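# Assemble two printed parts to match the stand sample

## Task

Join the two printed parts so the result looks like the finished assembly displayed on the stand; the robot must not tip over or be left leaning, and nothing may be knocked or moved out of the work area.

## Robot and tools

ROBOT. A LinearBot: an omnidirectional base with a roughly 1.7 m column. A carriage rides up the column (lift_m, 0 to 1 m) and carries two identical six-joint arms, left and right, each ending in a two-finger gripper. Arm bases sit about 0.57 m + lift_m above the floor, with carriage parts hanging about 0.15 m lower. A hand reaches about 0.78 m from its shoulder but only about 0.38 m below its arm base. Parked joints 1-6 are 0, 0.05, 0.05, 1.45, 0, 0. Cameras: carriage_camera (fixed, forward, tilted about 20 degrees down), left_wrist_camera and right_wrist_camera (looking past the fingertips).

FRAMES. Base frame: origin on the floor below the base centre, x forward, y left, z up, metres. left_hand and right_hand in results are the midpoint between that hand's finger pads in this frame, with quat_wxyz giving orientation (hand z along the fingers, fingers open along hand y). Odometry frame = base frame at scene start; base_odometry counts wheel turns only, so slip and pushes distort it; heading in rad, left positive, -3.142 to 3.142.

move. One action per call. Optional keys: base, joints, speeds, min_time_s, cameras, blocking.
- base: an object with exactly one key, a relative offset from where the base last measured itself: translate_m (metres, forward +, -2 to 2), strafe_m (metres, left +, -2 to 2) or rotate_rad (radians, counter-clockwise +, -6.3 to 6.3).
- joints: a single object for both arms, keyed by joint name; each value is an absolute target, not an offset. Keys: lift_m (m, 0 to 1); left_joint1_rad..left_joint6_rad, left_gripper_m, and the same right_ names. Ranges: joint1 -2.617 to 3.054 (yaw, 0 forward, + left); joint2 0 to 3.141 (shoulder: 0 upper arm back and level, 1.57 up, 3.14 forward level); joint3 0 to 3.141 (elbow, 0 folded, 3.14 straight); joint4 -1.57 to 1.57 (wrist pitch, + lifts fingertips); joint5 -1.57 to 1.57 (wrist yaw, + turns fingertips right, opposite to joint1); joint6 -2.094 to 2.094 (roll about the fingers, + clockwise seen from the forearm); gripper_m 0 to 0.093 m pad gap. Omitted joints keep their old targets.
- speeds: per-action top speeds: translate_m and strafe_m 0.02-0.5 m/s, rotate_rad 0.05-1.57 rad/s, lift_m 0.08-0.27 m/s (default 0.25).
- min_time_s: 0.1 to 8 s, minimum duration of arm and gripper motions; 2 or more straightens hand paths a little; too short makes the arm rush and overshoot.
- cameras: list of names or ["all"]; blocking: true (default) waits for rest, false returns in about 0.5 s.
No action exceeds 15 s; after 14 s it ends with time_out. Unknown keys make a call invalid; out-of-range values are refused, and a refusal or an unrequested stop cancels the rest of your calls in that reply.

Other tools: wait(seconds 0-10, cameras) lets time pass and returns state; stop(cameras) brakes everything still moving (not instantly; the base coasts); zoom_image(camera, region [x0,y0,x1,y1] pixels, top-left origin, at most 504x504) enlarges the latest image; read_manual gives licence text only; finished_scene ends the scene permanently, and the assembly must then stand on its own.

RESULT LINES. base_status and joint_status per motion: done, moving, off_target (rested away from target, may still push), stopped, contact_stop, time_out, not_followed (arm targets withheld by the self/arm collision check; the gripper still obeys), limit_stop_at_motor_heat. The move line gives done or the worst status. on_its_own lists uncommanded behaviour (held at = target, not reading). motor_effort is percent of maximum, bracket = peak in last action; a lift effort that drops as the lift lowers means a hand rests on something. Joint torques are listed in joint order and wrap at ±28 N m for joints 1-3. Motor temperatures: one block per arm, joints then gripper. Gripper readings: gripping a hard part reads up to about 5 mm below its width; closed on nothing reads 0-0.003. To release, command a gap well above the reading.

CAUTIONS.
- Hand readings are approximate; the real hand usually sits lower, especially at long reach or under load. Small joint changes may not happen.
- Arm paths bow; unfold clear of objects, and approach in small steps along a line.
- Never let the arms collide or squeeze each other; a hard press ends the scene. If both arms are withheld, send one its current readings with joint1 turned away, then the other.
- With joint2 below 0.8, swinging joint1 outward 0.5 rad or more can hit the column.
- Heat: stretched or loaded arms warm even while you think. MOTOR HOT appears at 75 °C; at 100 °C that arm goes limp for 30-60 s. Park to cool.
- Tipping: worst with a high carriage, outstretched or loaded arms, pushing or pulling, and sudden stops. Do not drive away while holding something fixed. A rising hand z without commands signals a lean.
- Drives stop on contact but ignore the arms; back off about 0.2 m to unstick. Never reverse under a table edge into the column.
- Do not drop parts, release moving parts, slam, or push hard. Thinking time advances the scene too, so be quick.

Each tool is called by a JSON object that holds its "method" and its "body", one argument or row to a line.

## Session

{"method": "move", "body": {

}}

Scene clock: 0.00 s.
Joint torques (N m): no reading
Motor temperatures (°C): left_arm=[15 17 20 16 18 17 16] | right_arm=[15 16 15 16 16 17 14]
base_odometry: x=+0.000 y=+0.000 heading=+0.000
base_status: not commanded
joint_positions: lift_m=+0.300 left_joint1_rad=+0.018 left_joint2_rad=+0.045 left_joint3_rad=+0.063 left_joint4_rad=+1.418 left_joint5_rad=+0.021 left_joint6_rad=+0.021 left_gripper_m=+0.09396 right_joint1_rad=+0.000 right_joint2_rad=+0.067 right_joint3_rad=+0.044 right_joint4_rad=+1.493 right_joint5_rad=-0.002 right_joint6_rad=+0.005 right_gripper_m=+0.09396
joint_status: not commanded
motor_effort: lift_m=+33 drive_wheels=+0
left_hand: x=+0.2506 y=+0.3138 z=+1.3092 quat_wxyz=(+0.997, +0.010, +0.067, +0.019) (m; base frame)
right_hand: x=+0.2448 y=-0.3165 z=+1.3059 quat_wxyz=(+0.999, -0.001, +0.050, +0.003) (m; base frame)
pictures: carriage_camera, left_wrist_camera, right_wrist_camera

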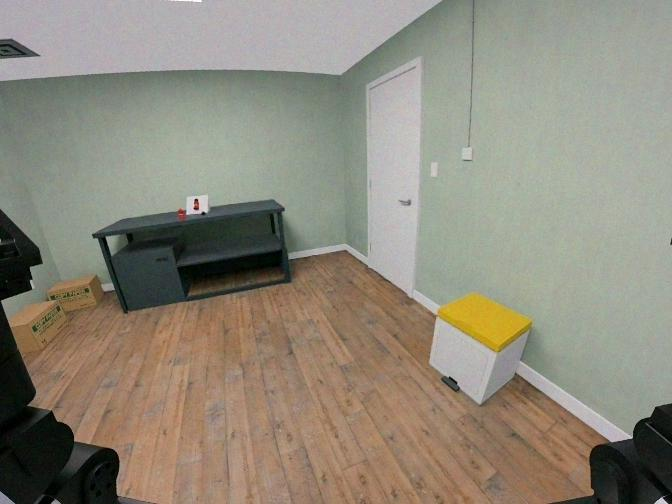

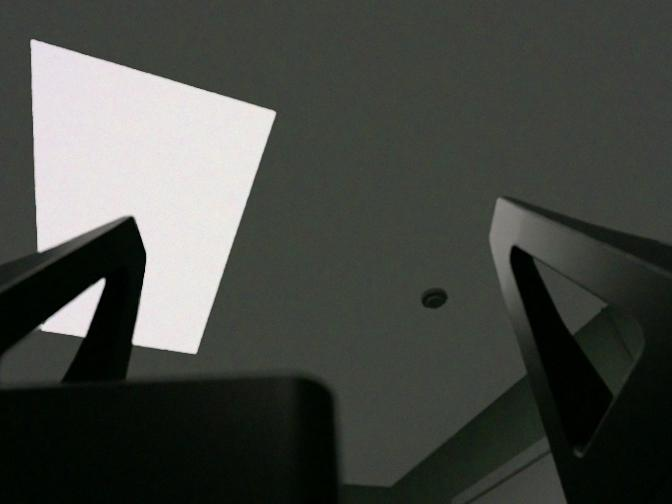

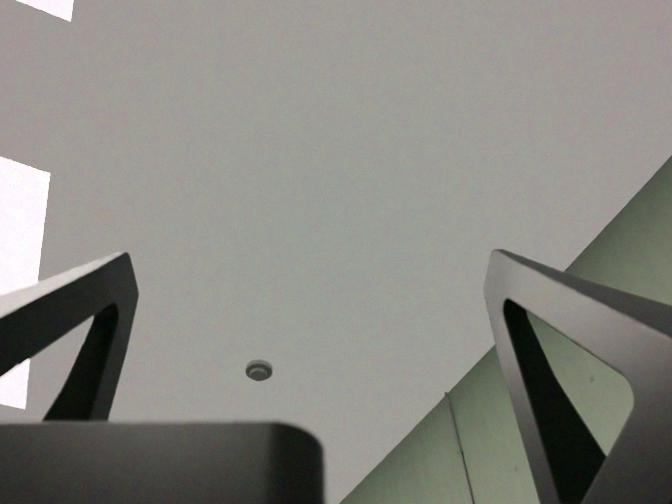

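{"method": "zoom_image", "body": {
  "camera": "carriage_camera",
  "region": [80, 180, 300, 320]
}}

{"method": "zoom_image", "body": {
  "camera": "carriage_camera",
  "region": [165, 185, 225, 230]
}}

Scaled by 2.291 from the camera's 672x504 image, which has a finer 960x720 frame.

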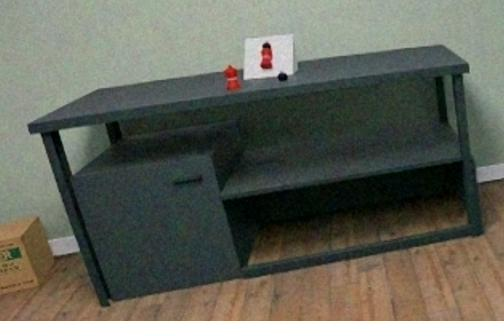

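Scaled by 8.400 from the camera's 672x504 image, which has a finer 960x720 frame.

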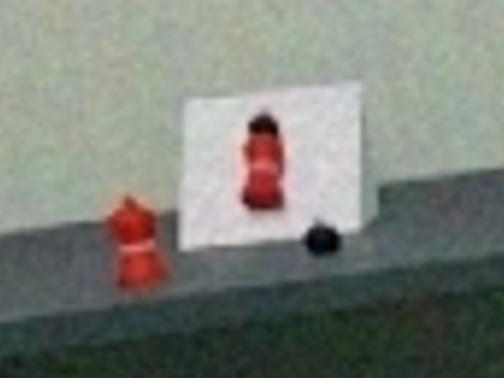

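{"method": "move", "body": {
  "base": {"rotate_rad":0.352},
  "joints": {"lift_m":0.6}
}}

{"method": "move", "body": {
  "base": {"translate_m":1.75}
}}

{"method": "move", "body": {
  "base": {"strafe_m":0.5},
  "cameras": ["carriage_camera"]
}}

{"method": "zoom_image", "body": {
  "camera": "carriage_camera",
  "region": [236, 240, 436, 390]
}}

Scene clock: 21.03 s.
Joint torques (N m): left_arm=[0.06 3.81 6.84 -0.19 0.17 -0.15] | right_arm=[0.12 4.48 6.82 -0.26 -0.09 0.05]
move: done
base_odometry: x=+0.000 y=+0.000 heading=+0.352
base_status: done
joint_positions: lift_m=+0.600 left_joint1_rad=+0.018 left_joint2_rad=+0.045 left_joint3_rad=+0.063 left_joint4_rad=+1.418 left_joint5_rad=+0.021 left_joint6_rad=+0.021 left_gripper_m=+0.09396 right_joint1_rad=+0.000 right_joint2_rad=+0.067 right_joint3_rad=+0.044 right_joint4_rad=+1.492 right_joint5_rad=-0.002 right_joint6_rad=+0.005 right_gripper_m=+0.09396
joint_status: all done
motor_effort: lift_m=+35(44) drive_wheels=+5(8)
left_hand: x=+0.2506 y=+0.3138 z=+1.6091 quat_wxyz=(+0.997, +0.010, +0.067, +0.019) (m; base frame)
right_hand: x=+0.2450 y=-0.3165 z=+1.6058 quat_wxyz=(+0.999, -0.001, +0.051, +0.003) (m; base frame)
pictures: none

Scene clock: 26.93 s.
Joint torques (N m): left_arm=[0.06 3.79 6.78 -0.19 0.18 -0.15] | right_arm=[0.1 4.48 6.84 -0.28 -0.09 0.05]
move: done
base_odometry: x=+1.642 y=+0.605 heading=+0.353
base_status: done
joint_positions: lift_m=+0.600 left_joint1_rad=+0.018 left_joint2_rad=+0.045 left_joint3_rad=+0.063 left_joint4_rad=+1.418 left_joint5_rad=+0.021 left_joint6_rad=+0.021 left_gripper_m=+0.09396 right_joint1_rad=+0.000 right_joint2_rad=+0.067 right_joint3_rad=+0.044 right_joint4_rad=+1.493 right_joint5_rad=-0.002 right_joint6_rad=+0.005 right_gripper_m=+0.09396
joint_status: not commanded
motor_effort: lift_m=+35(35) drive_wheels=-6(14)
left_hand: x=+0.2505 y=+0.3138 z=+1.6091 quat_wxyz=(+0.998, +0.010, +0.067, +0.019) (m; base frame)
right_hand: x=+0.2448 y=-0.3165 z=+1.6058 quat_wxyz=(+0.999, -0.001, +0.050, +0.003) (m; base frame)
pictures: none

Scene clock: 30.07 s.
Joint torques (N m): left_arm=[0.14 3.82 6.82 -0.19 0.17 -0.15] | right_arm=[0.12 4.49 6.83 -0.26 -0.09 0.05]
move: done
base_odometry: x=+1.469 y=+1.075 heading=+0.352
base_status: done
joint_positions: lift_m=+0.600 left_joint1_rad=+0.017 left_joint2_rad=+0.045 left_joint3_rad=+0.063 left_joint4_rad=+1.418 left_joint5_rad=+0.021 left_joint6_rad=+0.021 left_gripper_m=+0.09396 right_joint1_rad=-0.001 right_joint2_rad=+0.067 right_joint3_rad=+0.044 right_joint4_rad=+1.492 right_joint5_rad=-0.002 right_joint6_rad=+0.005 right_gripper_m=+0.09396
joint_status: not commanded
motor_effort: lift_m=+35(35) drive_wheels=-3(6)
left_hand: x=+0.2504 y=+0.3138 z=+1.6091 quat_wxyz=(+0.998, +0.010, +0.067, +0.019) (m; base frame)
right_hand: x=+0.2450 y=-0.3165 z=+1.6058 quat_wxyz=(+0.999, -0.001, +0.051, +0.002) (m; base frame)
pictures: carriage_camera
camera_calibration:
carriage_camera: T_world_to_cam=[[0.0182024, -0.998467, -0.0522633, 0.075317], [-0.344029, 0.0428255, -0.937982, 1.53411], [0.938783, 0.0350536, -0.342722, 0.426703], [0, 0, 0, 1]] pos_world=[0.125826, -0.00545492, 1.58914]

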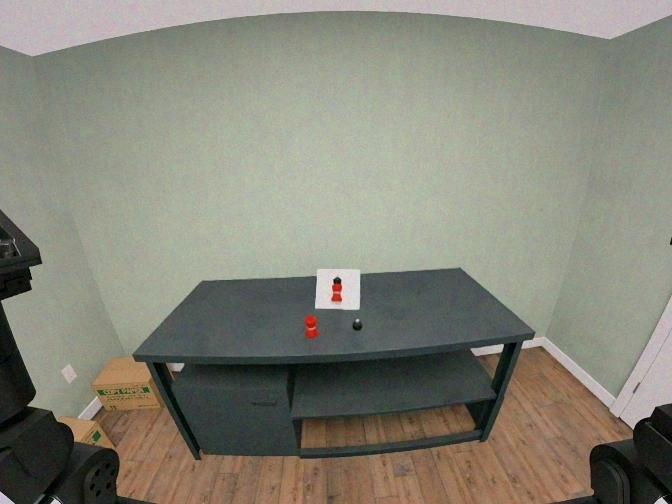

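Scaled by 2.520 from the camera's 672x504 image, which has a finer 960x720 frame.

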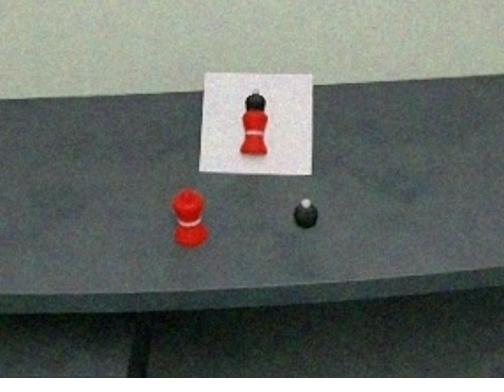

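{"method": "move", "body": {
  "base": {"strafe_m":0.06},
  "joints": {"lift_m":0.35,"left_joint1_rad":-0.43,"left_joint2_rad":1.675,"left_joint3_rad":0.735,"left_joint4_rad":0.07,"left_joint5_rad":0,"left_joint6_rad":0,"right_joint1_rad":0.4,"right_joint2_rad":1.675,"right_joint3_rad":0.735,"right_joint4_rad":0.07,"right_joint5_rad":0,"right_joint6_rad":0},
  "min_time_s": 2.5
}}

{"method": "move", "body": {
  "base": {"translate_m":0.5},
  "speeds": {"translate_m":0.25},
  "cameras": ["all"]
}}

{"method": "zoom_image", "body": {
  "camera": "carriage_camera",
  "region": [220, 220, 420, 370]
}}

Scene clock: 90.20 s.
Joint torques (N m): left_arm=[-0.4 -7.42 9.05 1.31 0.05 -0.23] | right_arm=[0.5 -7.66 9.58 1.38 -0.08 -0.01]
Motor temperatures (°C): left_arm=[15 18 27 16 18 17 16] | right_arm=[15 18 21 16 16 17 14]
move: done
base_odometry: x=+1.449 y=+1.131 heading=+0.352
base_status: done
joint_positions: lift_m=+0.350 left_joint1_rad=-0.425 left_joint2_rad=+1.666 left_joint3_rad=+0.712 left_joint4_rad=+0.083 left_joint5_rad=+0.011 left_joint6_rad=+0.008 left_gripper_m=+0.09396 right_joint1_rad=+0.395 right_joint2_rad=+1.665 right_joint3_rad=+0.707 right_joint4_rad=+0.082 right_joint5_rad=-0.002 right_joint6_rad=+0.005 right_gripper_m=+0.09396
joint_status: all done
motor_effort: lift_m=+30(33) drive_wheels=-2(7)
left_hand: x=+0.5767 y=+0.1519 z=+0.9457 quat_wxyz=(+0.335, +0.204, +0.917, -0.076) (m; base frame)
right_hand: x=+0.5802 y=-0.1648 z=+0.9438 quat_wxyz=(+0.333, -0.183, +0.922, +0.069) (m; base frame)
pictures: none

Scene clock: 93.50 s.
Joint torques (N m): left_arm=[-0.36 -7.45 8.99 1.35 0.06 -0.22] | right_arm=[0.54 -7.65 9.57 1.41 -0.07 -0.01]
move: done
base_odometry: x=+1.918 y=+1.304 heading=+0.353
base_status: done
joint_positions: lift_m=+0.350 left_joint1_rad=-0.426 left_joint2_rad=+1.666 left_joint3_rad=+0.712 left_joint4_rad=+0.077 left_joint5_rad=+0.010 left_joint6_rad=+0.008 left_gripper_m=+0.09396 right_joint1_rad=+0.395 right_joint2_rad=+1.665 right_joint3_rad=+0.707 right_joint4_rad=+0.077 right_joint5_rad=-0.002 right_joint6_rad=+0.005 right_gripper_m=+0.09396
joint_status: not commanded
motor_effort: lift_m=+30(30) drive_wheels=-4(7)
left_hand: x=+0.5756 y=+0.1522 z=+0.9448 quat_wxyz=(+0.332, +0.204, +0.918, -0.075) (m; base frame)
right_hand: x=+0.5793 y=-0.1652 z=+0.9430 quat_wxyz=(+0.331, -0.183, +0.923, +0.068) (m; base frame)
pictures: carriage_camera, left_wrist_camera, right_wrist_camera
camera_calibration:
carriage_camera: T_world_to_cam=[[0.0182024, -0.998467, -0.0522633, 0.062272], [-0.344029, 0.0428255, -0.937982, 1.29999], [0.938783, 0.0350536, -0.342722, 0.341159], [0, 0, 0, 1]] pos_world=[0.125826, -0.00545492, 1.33954]
left_wrist_camera: T_world_to_cam=[[-0.467328, -0.883308, 0.037027, 0.361355], [-0.884036, 0.466458, -0.0299485, 0.464191], [0.00918221, -0.046729, -0.998865, 1.07172], [0, 0, 0, 1]] pos_world=[0.569392, 0.152743, 1.07102]
right_wrist_camera: T_world_to_cam=[[0.370371, -0.927878, 0.0432129, -0.412691], [-0.921746, -0.372883, -0.106497, 0.583826], [0.114929, -0.000388016, -0.993374, 0.995842], [0, 0, 0, 1]] pos_world=[0.576537, -0.164842, 1.06925]

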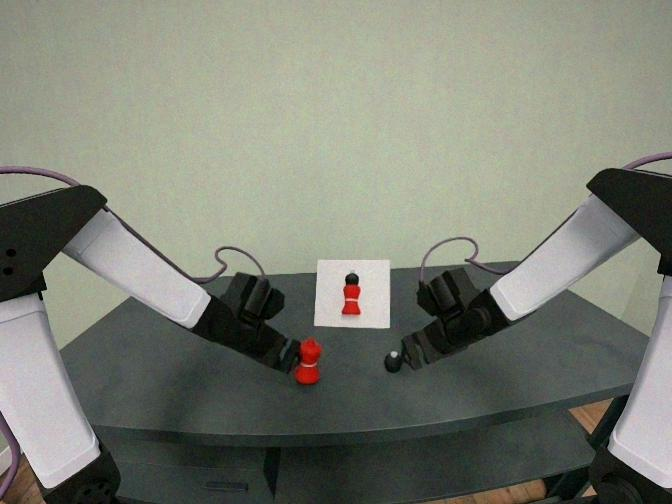

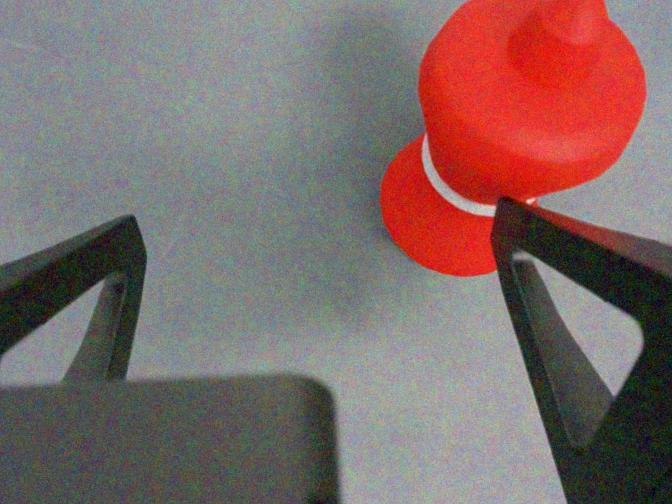

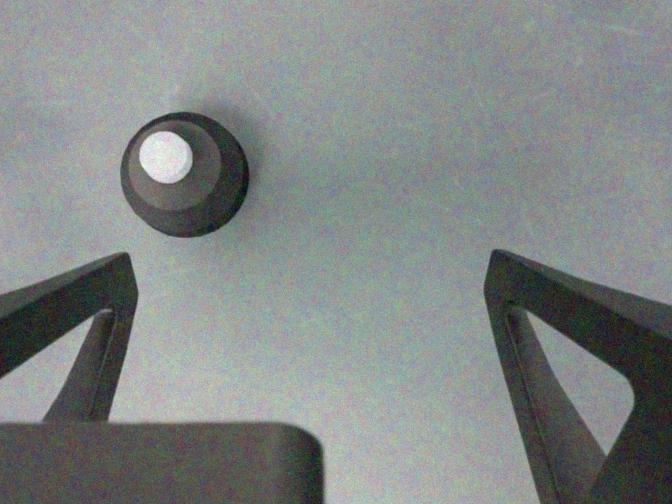

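Scaled by 2.520 from the camera's 672x504 image, which has a finer 960x720 frame.

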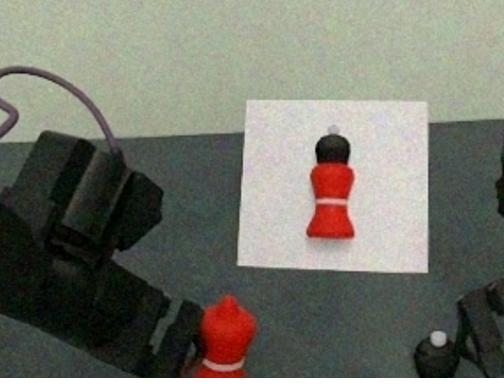

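{"method": "move", "body": {
  "joints": {"lift_m":0.5}
}}

{"method": "move", "body": {
  "joints": {"left_joint1_rad":0,"left_joint2_rad":0.05,"left_joint3_rad":0.05,"left_joint4_rad":1.45,"right_joint1_rad":0.487,"right_joint2_rad":2.31,"right_joint3_rad":1.683,"right_joint4_rad":-0.944},
  "min_time_s": 2.5,
  "cameras": ["carriage_camera","right_wrist_camera"]
}}

{"method": "zoom_image", "body": {
  "camera": "carriage_camera",
  "region": [240, 300, 440, 450]
}}

Scene clock: 134.23 s.
Joint torques (N m): left_arm=[-0.34 -8.36 8.02 1.4 0.06 -0.22] | right_arm=[0.51 -8.5 8.57 1.43 -0.07 -0.01]
Motor temperatures (°C): left_arm=[15 21 28 20 18 17 16] | right_arm=[15 21 25 21 16 17 14]
move: done
base_odometry: x=+1.918 y=+1.304 heading=+0.353
base_status: not commanded
joint_positions: lift_m=+0.500 left_joint1_rad=-0.426 left_joint2_rad=+1.674 left_joint3_rad=+0.723 left_joint4_rad=+0.072 left_joint5_rad=+0.010 left_joint6_rad=+0.008 left_gripper_m=+0.09396 right_joint1_rad=+0.395 right_joint2_rad=+1.673 right_joint3_rad=+0.718 right_joint4_rad=+0.075 right_joint5_rad=-0.002 right_joint6_rad=+0.005 right_gripper_m=+0.09396
joint_status: all done
motor_effort: lift_m=+35(45) drive_wheels=+2(4)
left_hand: x=+0.5775 y=+0.1514 z=+1.0941 quat_wxyz=(+0.331, +0.204, +0.918, -0.075) (m; base frame)
right_hand: x=+0.5820 y=-0.1641 z=+1.0933 quat_wxyz=(+0.332, -0.183, +0.923, +0.068) (m; base frame)
pictures: none

Scene clock: 137.07 s.
Joint torques (N m): left_arm=[0.61 3 5.76 -0.08 0.08 -0.23] | right_arm=[0.51 -13.22 9.4 0.19 -0.08 0]
move: done
base_odometry: x=+1.918 y=+1.304 heading=+0.353
base_status: not commanded
joint_positions: lift_m=+0.500 left_joint1_rad=-0.005 left_joint2_rad=+0.058 left_joint3_rad=+0.057 left_joint4_rad=+1.437 left_joint5_rad=+0.008 left_joint6_rad=+0.008 left_gripper_m=+0.09396 right_joint1_rad=+0.482 right_joint2_rad=+2.294 right_joint3_rad=+1.656 right_joint4_rad=-0.933 right_joint5_rad=-0.002 right_joint6_rad=+0.005 right_gripper_m=+0.09396
joint_status: all done
motor_effort: lift_m=+35(35) drive_wheels=+2(4)
left_hand: x=+0.2516 y=+0.3152 z=+1.5080 quat_wxyz=(+0.998, +0.004, +0.067, +0.001) (m; base frame)
right_hand: x=+0.5953 y=-0.1187 z=+1.0390 quat_wxyz=(-0.001, -0.236, +0.972, +0.001) (m; base frame)
pictures: carriage_camera, right_wrist_camera
camera_calibration:
carriage_camera: T_world_to_cam=[[0.0182024, -0.998467, -0.0522633, 0.0700906], [-0.344029, 0.0428255, -0.937982, 1.44031], [0.938783, 0.0350536, -0.342722, 0.392431], [0, 0, 0, 1]] pos_world=[0.125826, -0.00545492, 1.48914]
right_wrist_camera: T_world_to_cam=[[0.476505, -0.878107, 0.0432486, -0.43688], [-0.744313, -0.376744, 0.551418, -0.163535], [-0.467911, -0.294944, -0.833107, 1.23481], [0, 0, 0, 1]] pos_world=[0.664236, -0.0810371, 1.1378]

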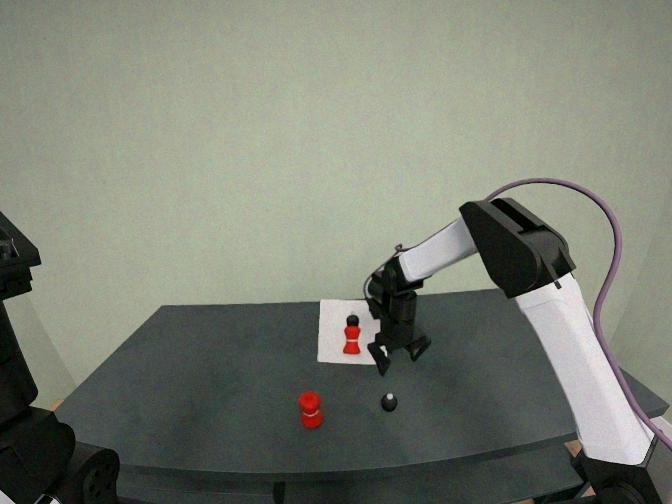

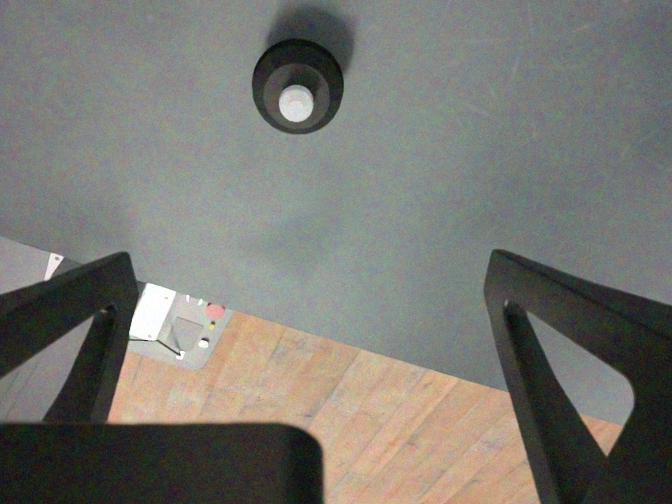

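Scaled by 2.520 from the camera's 672x504 image, which has a finer 960x720 frame.

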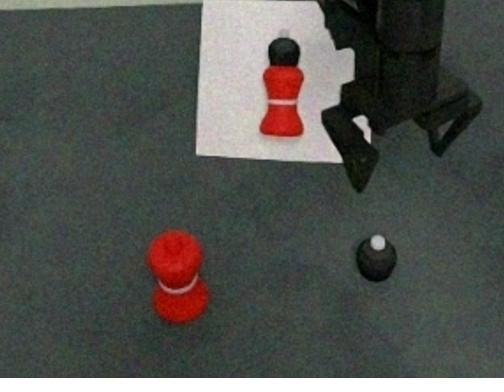

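{"method": "move", "body": {
  "joints": {"lift_m":0.4,"right_joint1_rad":0.511},
  "cameras": ["carriage_camera","right_wrist_camera"]
}}

{"method": "zoom_image", "body": {
  "camera": "carriage_camera",
  "region": [260, 280, 460, 430]
}}

Scene clock: 151.10 s.
Joint torques (N m): left_arm=[0.64 3.25 6.48 -0.1 0.1 -0.23] | right_arm=[0.08 -14.94 8.32 0.23 -0.07 -0.01]
Motor temperatures (°C): left_arm=[15 20 28 19 18 17 16] | right_arm=[15 28 26 19 16 17 14]
move: done
base_odometry: x=+1.918 y=+1.304 heading=+0.353
base_status: not commanded
joint_positions: lift_m=+0.400 left_joint1_rad=-0.005 left_joint2_rad=+0.054 left_joint3_rad=+0.050 left_joint4_rad=+1.440 left_joint5_rad=+0.008 left_joint6_rad=+0.008 left_gripper_m=+0.09396 right_joint1_rad=+0.512 right_joint2_rad=+2.311 right_joint3_rad=+1.667 right_joint4_rad=-0.940 right_joint5_rad=-0.002 right_joint6_rad=+0.005 right_gripper_m=+0.09396
joint_status: all done
motor_effort: lift_m=+31(36) drive_wheels=-3(4)
left_hand: x=+0.2520 y=+0.3152 z=+1.4065 quat_wxyz=(+0.998, +0.004, +0.067, +0.001) (m; base frame)
right_hand: x=+0.5889 y=-0.1074 z=+0.9354 quat_wxyz=(-0.006, -0.251, +0.968, -0.001) (m; base frame)
pictures: carriage_camera, right_wrist_camera
camera_calibration:
carriage_camera: T_world_to_cam=[[0.0182024, -0.998467, -0.0522633, 0.0648852], [-0.344029, 0.0428255, -0.937982, 1.34689], [0.938783, 0.0350536, -0.342722, 0.358295], [0, 0, 0, 1]] pos_world=[0.125826, -0.00545492, 1.38954]
right_wrist_camera: T_world_to_cam=[[0.503511, -0.862912, 0.043118, -0.43351], [-0.726913, -0.396125, 0.560965, -0.128184], [-0.466984, -0.313795, -0.826716, 1.14039], [0, 0, 0, 1]] pos_world=[0.657641, -0.0670092, 1.03338]

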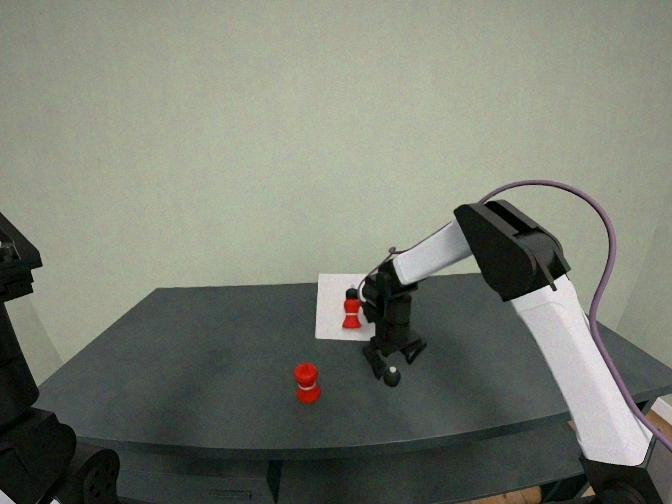

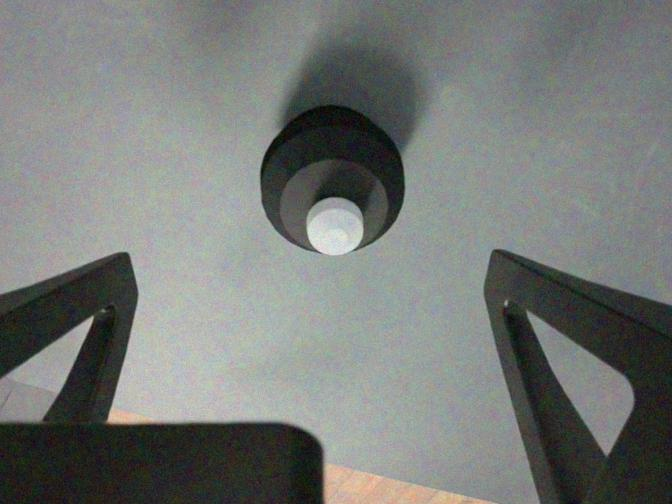

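Scaled by 2.520 from the camera's 672x504 image, which has a finer 960x720 frame.

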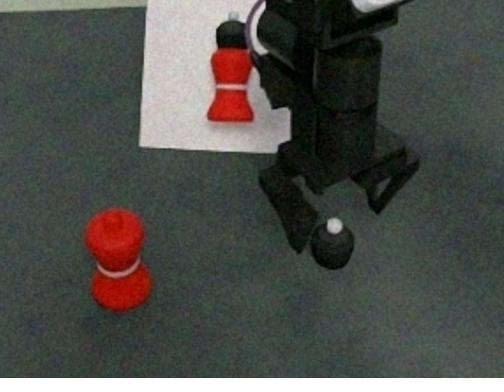

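{"method": "move", "body": {
  "joints": {"lift_m":0.37,"right_joint1_rad":0.499,"right_joint2_rad":2.344,"right_joint3_rad":1.743,"right_joint4_rad":-0.97},
  "cameras": ["carriage_camera","right_wrist_camera"]
}}

{"method": "zoom_image", "body": {
  "camera": "carriage_camera",
  "region": [340, 310, 460, 400]
}}

Scene clock: 167.10 s.
Joint torques (N m): left_arm=[0.65 3.33 6.56 -0.09 0.09 -0.21] | right_arm=[-0.27 -14.79 9.36 0.19 -0.08 -0.01]
move: done
base_odometry: x=+1.918 y=+1.304 heading=+0.353
base_status: not commanded
joint_positions: lift_m=+0.370 left_joint1_rad=-0.005 left_joint2_rad=+0.054 left_joint3_rad=+0.049 left_joint4_rad=+1.441 left_joint5_rad=+0.008 left_joint6_rad=+0.008 left_gripper_m=+0.09396 right_joint1_rad=+0.504 right_joint2_rad=+2.340 right_joint3_rad=+1.716 right_joint4_rad=-0.960 right_joint5_rad=-0.002 right_joint6_rad=+0.005 right_gripper_m=+0.09396
joint_status: all done
motor_effort: lift_m=+30(31) drive_wheels=+2(3)
left_hand: x=+0.2520 y=+0.3152 z=+1.3763 quat_wxyz=(+0.998, +0.004, +0.067, +0.001) (m; base frame)
right_hand: x=+0.5971 y=-0.1068 z=+0.9048 quat_wxyz=(-0.007, -0.247, +0.969, -0.001) (m; base frame)
pictures: carriage_camera, right_wrist_camera
camera_calibration:
carriage_camera: T_world_to_cam=[[0.0182024, -0.998467, -0.0522633, 0.0633173], [-0.344029, 0.0428255, -0.937982, 1.31875], [0.938783, 0.0350536, -0.342722, 0.348014], [0, 0, 0, 1]] pos_world=[0.125826, -0.00545492, 1.35954]
right_wrist_camera: T_world_to_cam=[[0.496556, -0.866936, 0.0430734, -0.431989], [-0.729729, -0.390067, 0.561555, -0.103039], [-0.47003, -0.310275, -0.826318, 1.12088], [0, 0, 0, 1]] pos_world=[0.666165, -0.066917, 1.00267]

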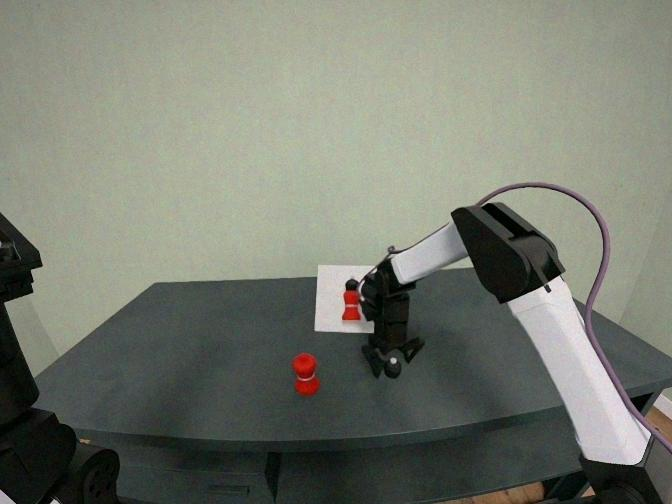

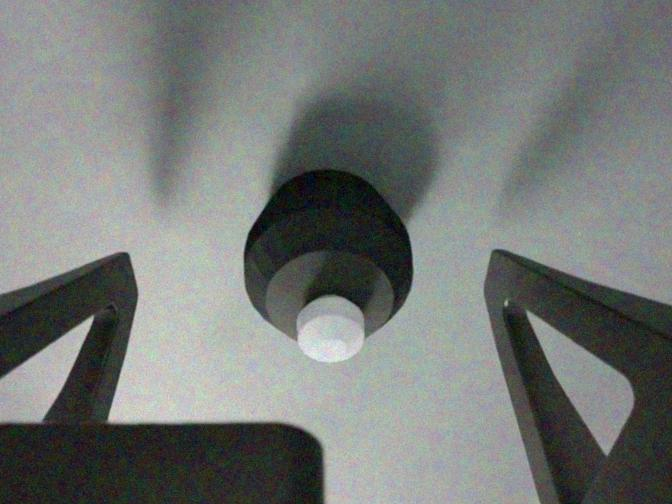

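Scaled by 4.200 from the camera's 672x504 image, which has a finer 960x720 frame.

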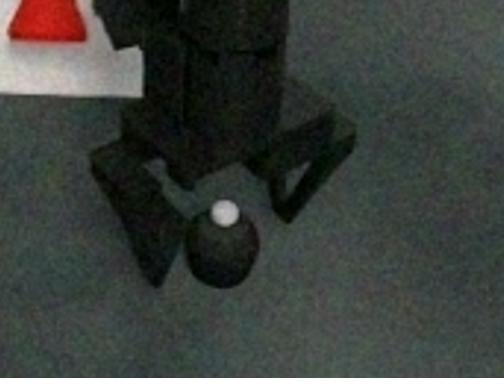

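{"method": "move", "body": {
  "joints": {"lift_m":0.36,"right_joint1_rad":0.49}
}}

{"method": "move", "body": {
  "joints": {"right_gripper_m":0.038},
  "min_time_s": 1.5,
  "cameras": ["carriage_camera","right_wrist_camera"]
}}

Scene clock: 174.83 s.
Joint torques (N m): left_arm=[0.62 3.43 6.65 -0.11 0.1 -0.23] | right_arm=[-0.14 -15.25 8.66 0.21 -0.07 -0.01]
Motor temperatures (°C): left_arm=[15 19 27 18 18 17 16] | right_arm=[15 36 26 18 16 17 14]
move: done
base_odometry: x=+1.918 y=+1.304 heading=+0.353
base_status: not commanded
joint_positions: lift_m=+0.360 left_joint1_rad=-0.005 left_joint2_rad=+0.053 left_joint3_rad=+0.048 left_joint4_rad=+1.442 left_joint5_rad=+0.008 left_joint6_rad=+0.008 left_gripper_m=+0.09396 right_joint1_rad=+0.493 right_joint2_rad=+2.344 right_joint3_rad=+1.723 right_joint4_rad=-0.964 right_joint5_rad=-0.002 right_joint6_rad=+0.005 right_gripper_m=+0.09396
joint_status: all done
motor_effort: lift_m=+31(32) drive_wheels=-3(4)
left_hand: x=+0.2515 y=+0.3153 z=+1.3660 quat_wxyz=(+0.998, +0.004, +0.066, +0.001) (m; base frame)
right_hand: x=+0.6002 y=-0.1105 z=+0.8947 quat_wxyz=(-0.007, -0.242, +0.970, -0.001) (m; base frame)
pictures: none

Scene clock: 176.63 s.
Joint torques (N m): left_arm=[0.62 3.47 6.64 -0.11 0.1 -0.21] | right_arm=[-0.13 -15.27 8.7 0.2 -0.08 0]
move: done
base_odometry: x=+1.918 y=+1.304 heading=+0.353
base_status: not commanded
joint_positions: lift_m=+0.360 left_joint1_rad=-0.005 left_joint2_rad=+0.053 left_joint3_rad=+0.048 left_joint4_rad=+1.443 left_joint5_rad=+0.008 left_joint6_rad=+0.008 left_gripper_m=+0.09396 right_joint1_rad=+0.493 right_joint2_rad=+2.344 right_joint3_rad=+1.723 right_joint4_rad=-0.964 right_joint5_rad=-0.002 right_joint6_rad=+0.005 right_gripper_m=+0.04141
joint_status: all done
motor_effort: lift_m=+31(31) drive_wheels=+2(3)
left_hand: x=+0.2514 y=+0.3153 z=+1.3660 quat_wxyz=(+0.998, +0.004, +0.066, +0.001) (m; base frame)
right_hand: x=+0.6002 y=-0.1106 z=+0.8947 quat_wxyz=(-0.007, -0.242, +0.970, -0.001) (m; base frame)
pictures: carriage_camera, right_wrist_camera
camera_calibration:
carriage_camera: T_world_to_cam=[[0.0182024, -0.998467, -0.0522633, 0.0627894], [-0.344029, 0.0428255, -0.937982, 1.30928], [0.938783, 0.0350536, -0.342722, 0.344552], [0, 0, 0, 1]] pos_world=[0.125826, -0.00545492, 1.34944]
right_wrist_camera: T_world_to_cam=[[0.486985, -0.872349, 0.0430321, -0.431287], [-0.733612, -0.381804, 0.562174, -0.0938801], [-0.473982, -0.305339, -0.825899, 1.11531], [0, 0, 0, 1]] pos_world=[0.669797, -0.071528, 0.992472]

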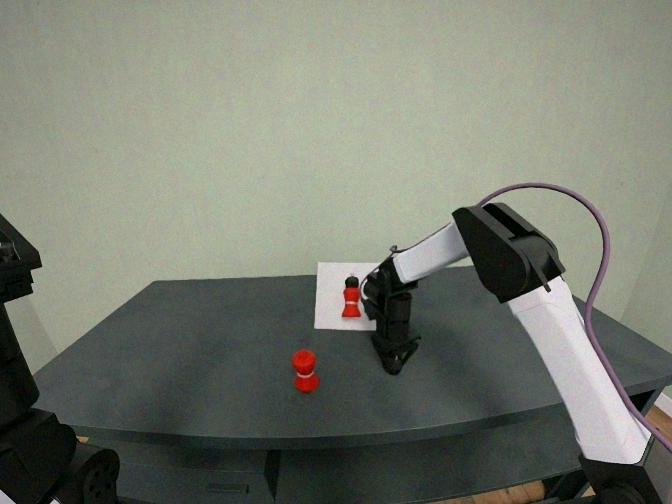

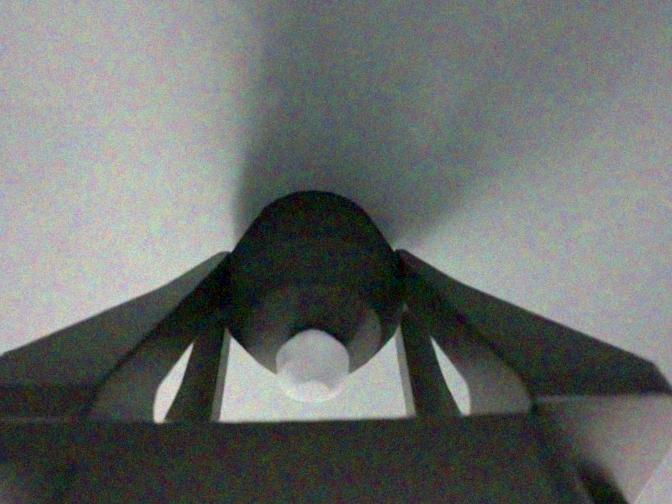

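{"method": "move", "body": {
  "joints": {"right_gripper_m":0.034},
  "min_time_s": 1
}}

{"method": "move", "body": {
  "joints": {"lift_m":0.5},
  "speeds": {"lift_m":0.1},
  "cameras": ["carriage_camera","right_wrist_camera"]
}}

{"method": "zoom_image", "body": {
  "camera": "carriage_camera",
  "region": [280, 320, 440, 440]
}}

Scene clock: 185.80 s.
Joint torques (N m): left_arm=[0.65 3.45 6.63 -0.11 0.1 -0.23] | right_arm=[-0.14 -15.27 8.72 0.2 -0.08 0]
move: off_target
base_odometry: x=+1.918 y=+1.304 heading=+0.353
base_status: not commanded
joint_positions: lift_m=+0.360 left_joint1_rad=-0.005 left_joint2_rad=+0.053 left_joint3_rad=+0.048 left_joint4_rad=+1.443 left_joint5_rad=+0.008 left_joint6_rad=+0.008 left_gripper_m=+0.09396 right_joint1_rad=+0.493 right_joint2_rad=+2.344 right_joint3_rad=+1.723 right_joint4_rad=-0.964 right_joint5_rad=-0.002 right_joint6_rad=+0.005 right_gripper_m=+0.04141
joint_status: right_gripper_m off_target (ended at +0.04141, target +0.03400)
motor_effort: lift_m=+31(31) drive_wheels=+2(2)
left_hand: x=+0.2514 y=+0.3153 z=+1.3660 quat_wxyz=(+0.998, +0.004, +0.066, +0.001) (m; base frame)
right_hand: x=+0.6002 y=-0.1106 z=+0.8947 quat_wxyz=(-0.007, -0.242, +0.970, -0.001) (m; base frame)
pictures: none

Scene clock: 187.57 s.
Joint torques (N m): left_arm=[0.64 3.45 6.61 -0.12 0.09 -0.22] | right_arm=[-0.09 -15.51 8.47 0.22 -0.08 -0.01]
move: done
base_odometry: x=+1.918 y=+1.304 heading=+0.353
base_status: not commanded
joint_positions: lift_m=+0.500 left_joint1_rad=-0.005 left_joint2_rad=+0.053 left_joint3_rad=+0.048 left_joint4_rad=+1.444 left_joint5_rad=+0.008 left_joint6_rad=+0.008 left_gripper_m=+0.09396 right_joint1_rad=+0.493 right_joint2_rad=+2.347 right_joint3_rad=+1.726 right_joint4_rad=-0.967 right_joint5_rad=-0.002 right_joint6_rad=+0.005 right_gripper_m=+0.04141
joint_status: all done
motor_effort: lift_m=+34(45) drive_wheels=+2(4)
left_hand: x=+0.2513 y=+0.3153 z=+1.5058 quat_wxyz=(+0.998, +0.004, +0.066, +0.001) (m; base frame)
right_hand: x=+0.5999 y=-0.1107 z=+1.0338 quat_wxyz=(-0.009, -0.241, +0.970, -0.001) (m; base frame)
pictures: carriage_camera, right_wrist_camera
camera_calibration:
carriage_camera: T_world_to_cam=[[0.0182024, -0.998467, -0.0522633, 0.0700959], [-0.344029, 0.0428255, -0.937982, 1.44041], [0.938783, 0.0350536, -0.342722, 0.392465], [0, 0, 0, 1]] pos_world=[0.125826, -0.00545492, 1.48924]
right_wrist_camera: T_world_to_cam=[[0.487111, -0.872281, 0.0429938, -0.437304], [-0.732105, -0.381, 0.564677, -0.175804], [-0.476176, -0.306537, -0.824191, 1.22956], [0, 0, 0, 1]] pos_world=[0.669796, -0.0715286, 1.13147]

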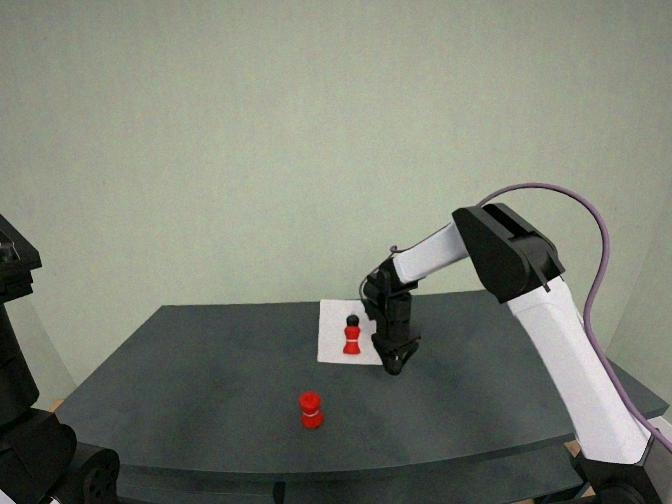

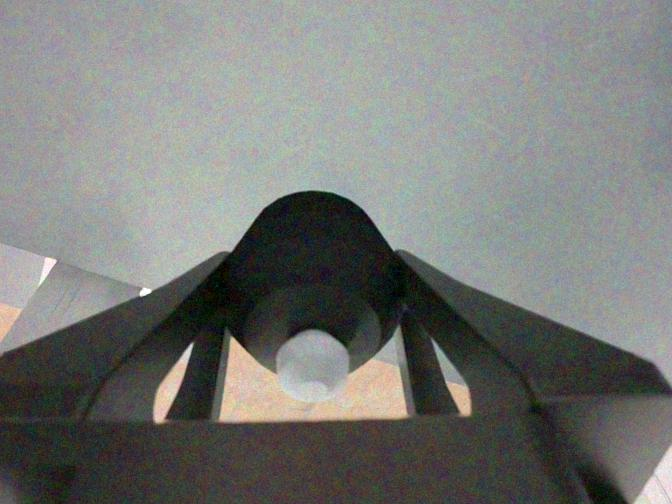

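Scaled by 3.150 from the camera's 672x504 image, which has a finer 960x720 frame.

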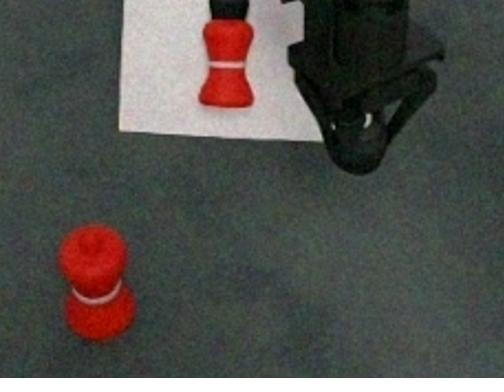

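{"method": "move", "body": {
  "base": {"strafe_m":0.207},
  "joints": {"lift_m":0.56},
  "speeds": {"strafe_m":0.15}
}}

{"method": "move", "body": {
  "base": {"translate_m":-0.033},
  "speeds": {"translate_m":0.1},
  "cameras": ["carriage_camera","right_wrist_camera"]
}}

{"method": "zoom_image", "body": {
  "camera": "carriage_camera",
  "region": [310, 330, 470, 450]
}}

Scene clock: 206.83 s.
Joint torques (N m): left_arm=[0.49 3.47 6.67 -0.12 0.11 -0.21] | right_arm=[-0.14 -15.69 8.2 0.25 -0.08 -0.01]
Motor temperatures (°C): left_arm=[15 19 28 17 18 17 16] | right_arm=[15 41 28 17 16 17 15]
move: done
base_odometry: x=+1.847 y=+1.498 heading=+0.352
base_status: done
joint_positions: lift_m=+0.560 left_joint1_rad=-0.004 left_joint2_rad=+0.053 left_joint3_rad=+0.048 left_joint4_rad=+1.444 left_joint5_rad=+0.007 left_joint6_rad=+0.008 left_gripper_m=+0.09396 right_joint1_rad=+0.493 right_joint2_rad=+2.348 right_joint3_rad=+1.729 right_joint4_rad=-0.969 right_joint5_rad=-0.002 right_joint6_rad=+0.005 right_gripper_m=+0.04141
joint_status: all done
motor_effort: lift_m=+35(43) drive_wheels=-2(7)
left_hand: x=+0.2514 y=+0.3154 z=+1.5656 quat_wxyz=(+0.998, +0.004, +0.066, +0.002) (m; base frame)
right_hand: x=+0.6003 y=-0.1105 z=+1.0940 quat_wxyz=(-0.009, -0.241, +0.970, -0.001) (m; base frame)
pictures: none

Scene clock: 207.93 s.
Joint torques (N m): left_arm=[0.47 3.47 6.72 -0.16 0.08 -0.22] | right_arm=[-0.06 -15.68 8.2 0.25 -0.06 0]
move: done
base_odometry: x=+1.816 y=+1.487 heading=+0.352
base_status: done
joint_positions: lift_m=+0.560 left_joint1_rad=-0.004 left_joint2_rad=+0.053 left_joint3_rad=+0.048 left_joint4_rad=+1.447 left_joint5_rad=+0.007 left_joint6_rad=+0.008 left_gripper_m=+0.09396 right_joint1_rad=+0.493 right_joint2_rad=+2.348 right_joint3_rad=+1.729 right_joint4_rad=-0.969 right_joint5_rad=-0.002 right_joint6_rad=+0.005 right_gripper_m=+0.04141
joint_status: not commanded
motor_effort: lift_m=+35(35) drive_wheels=+0(5)
left_hand: x=+0.2505 y=+0.3154 z=+1.5657 quat_wxyz=(+0.998, +0.004, +0.064, +0.002) (m; base frame)
right_hand: x=+0.6001 y=-0.1104 z=+1.0940 quat_wxyz=(-0.009, -0.242, +0.970, -0.001) (m; base frame)
pictures: carriage_camera, right_wrist_camera
camera_calibration:
carriage_camera: T_world_to_cam=[[0.0182024, -0.998467, -0.0522633, 0.0732264], [-0.344029, 0.0428255, -0.937982, 1.49659], [0.938783, 0.0350536, -0.342722, 0.412994], [0, 0, 0, 1]] pos_world=[0.125826, -0.00545492, 1.54914]
right_wrist_camera: T_world_to_cam=[[0.487497, -0.872083, 0.0426404, -0.439459], [-0.731658, -0.381373, 0.565005, -0.210159], [-0.476469, -0.306636, -0.823985, 1.27925], [0, 0, 0, 1]] pos_world=[0.669995, -0.0711281, 1.19157]

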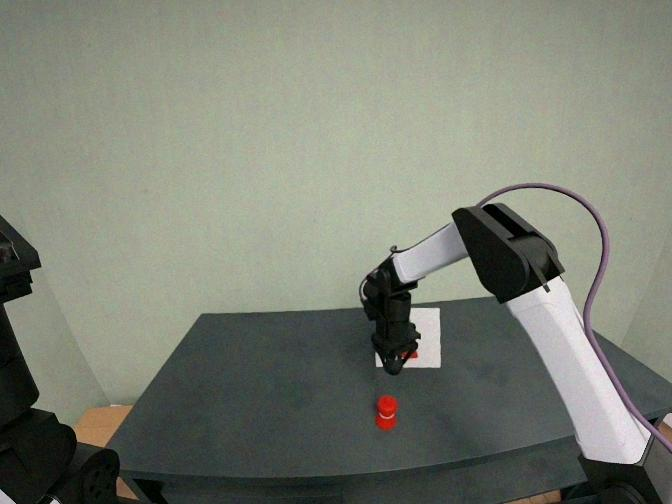

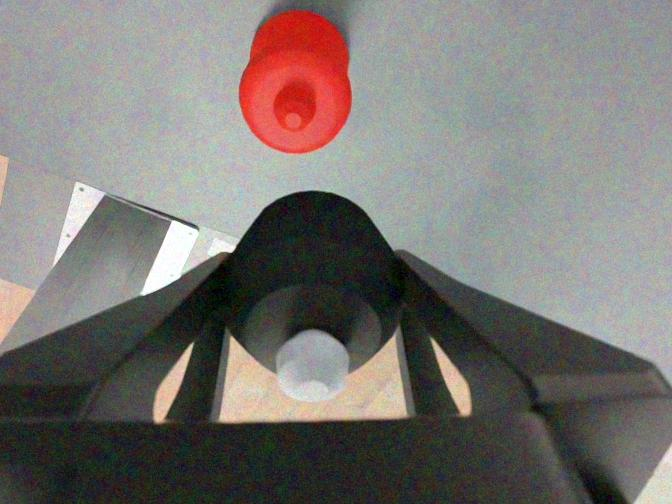

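Scaled by 3.150 from the camera's 672x504 image, which has a finer 960x720 frame.

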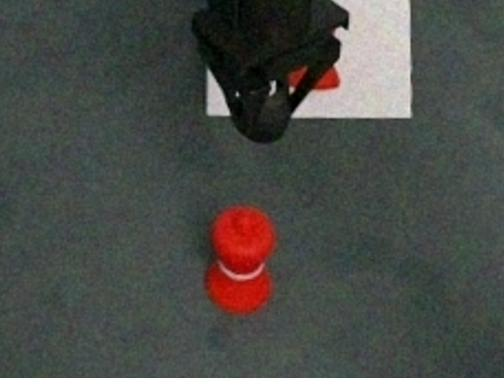

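{"method": "move", "body": {
  "joints": {"right_joint1_rad":0.517,"lift_m":0.48},
  "cameras": ["carriage_camera","right_wrist_camera"]
}}

{"method": "zoom_image", "body": {
  "camera": "carriage_camera",
  "region": [340, 330, 460, 420]
}}

{"method": "zoom_image", "body": {
  "camera": "right_wrist_camera",
  "region": [180, 60, 450, 300]
}}

Scene clock: 226.10 s.
Joint torques (N m): left_arm=[0.49 3.43 6.69 -0.16 0.11 -0.23] | right_arm=[0.13 -15.62 8.06 0.25 -0.07 -0.01]
move: done
base_odometry: x=+1.816 y=+1.487 heading=+0.352
base_status: not commanded
joint_positions: lift_m=+0.480 left_joint1_rad=-0.004 left_joint2_rad=+0.053 left_joint3_rad=+0.048 left_joint4_rad=+1.447 left_joint5_rad=+0.007 left_joint6_rad=+0.008 left_gripper_m=+0.09396 right_joint1_rad=+0.516 right_joint2_rad=+2.348 right_joint3_rad=+1.730 right_joint4_rad=-0.969 right_joint5_rad=-0.002 right_joint6_rad=+0.005 right_gripper_m=+0.04141
joint_status: all done
motor_effort: lift_m=+30(32) drive_wheels=+0(1)
left_hand: x=+0.2505 y=+0.3154 z=+1.4861 quat_wxyz=(+0.998, +0.004, +0.064, +0.002) (m; base frame)
right_hand: x=+0.5957 y=-0.1014 z=+1.0147 quat_wxyz=(-0.008, -0.253, +0.967, -0.001) (m; base frame)
pictures: carriage_camera, right_wrist_camera
camera_calibration:
carriage_camera: T_world_to_cam=[[0.0182024, -0.998467, -0.0522633, 0.0690663], [-0.344029, 0.0428255, -0.937982, 1.42193], [0.938783, 0.0350536, -0.342722, 0.385713], [0, 0, 0, 1]] pos_world=[0.125826, -0.00545492, 1.46954]
right_wrist_camera: T_world_to_cam=[[0.50726, -0.860738, 0.0426273, -0.436757], [-0.723472, -0.398445, 0.563764, -0.170534], [-0.468268, -0.316815, -0.824835, 1.20947], [0, 0, 0, 1]] pos_world=[0.664527, -0.0607058, 1.11237]

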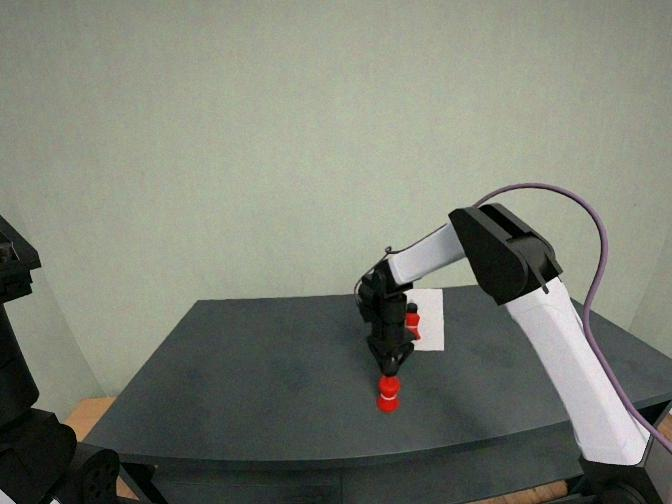

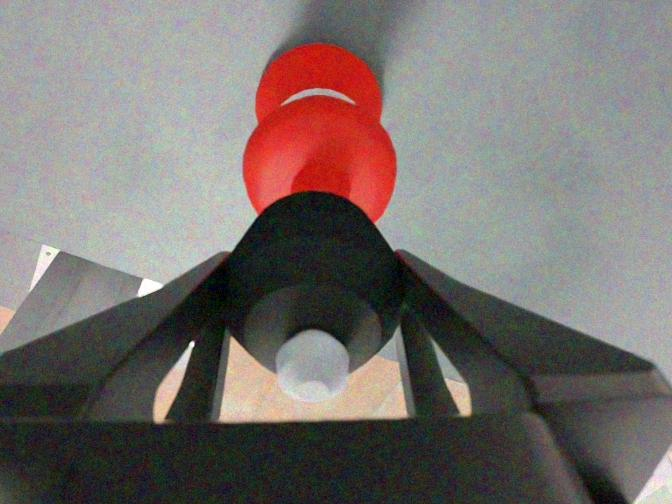

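Scaled by 4.200 from the camera's 672x504 image, which has a finer 960x720 frame.

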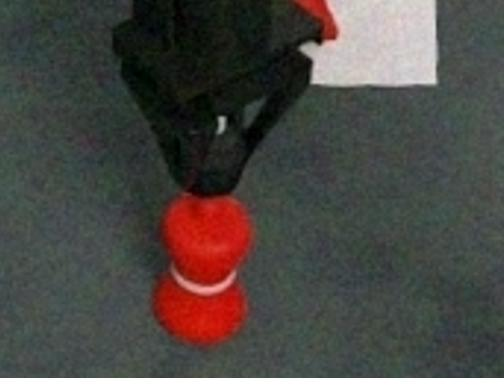

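Scaled by 1.867 from the camera's 672x504 image, which has a finer 960x720 frame.

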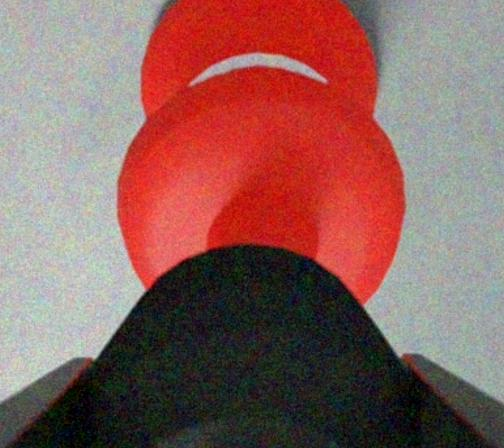

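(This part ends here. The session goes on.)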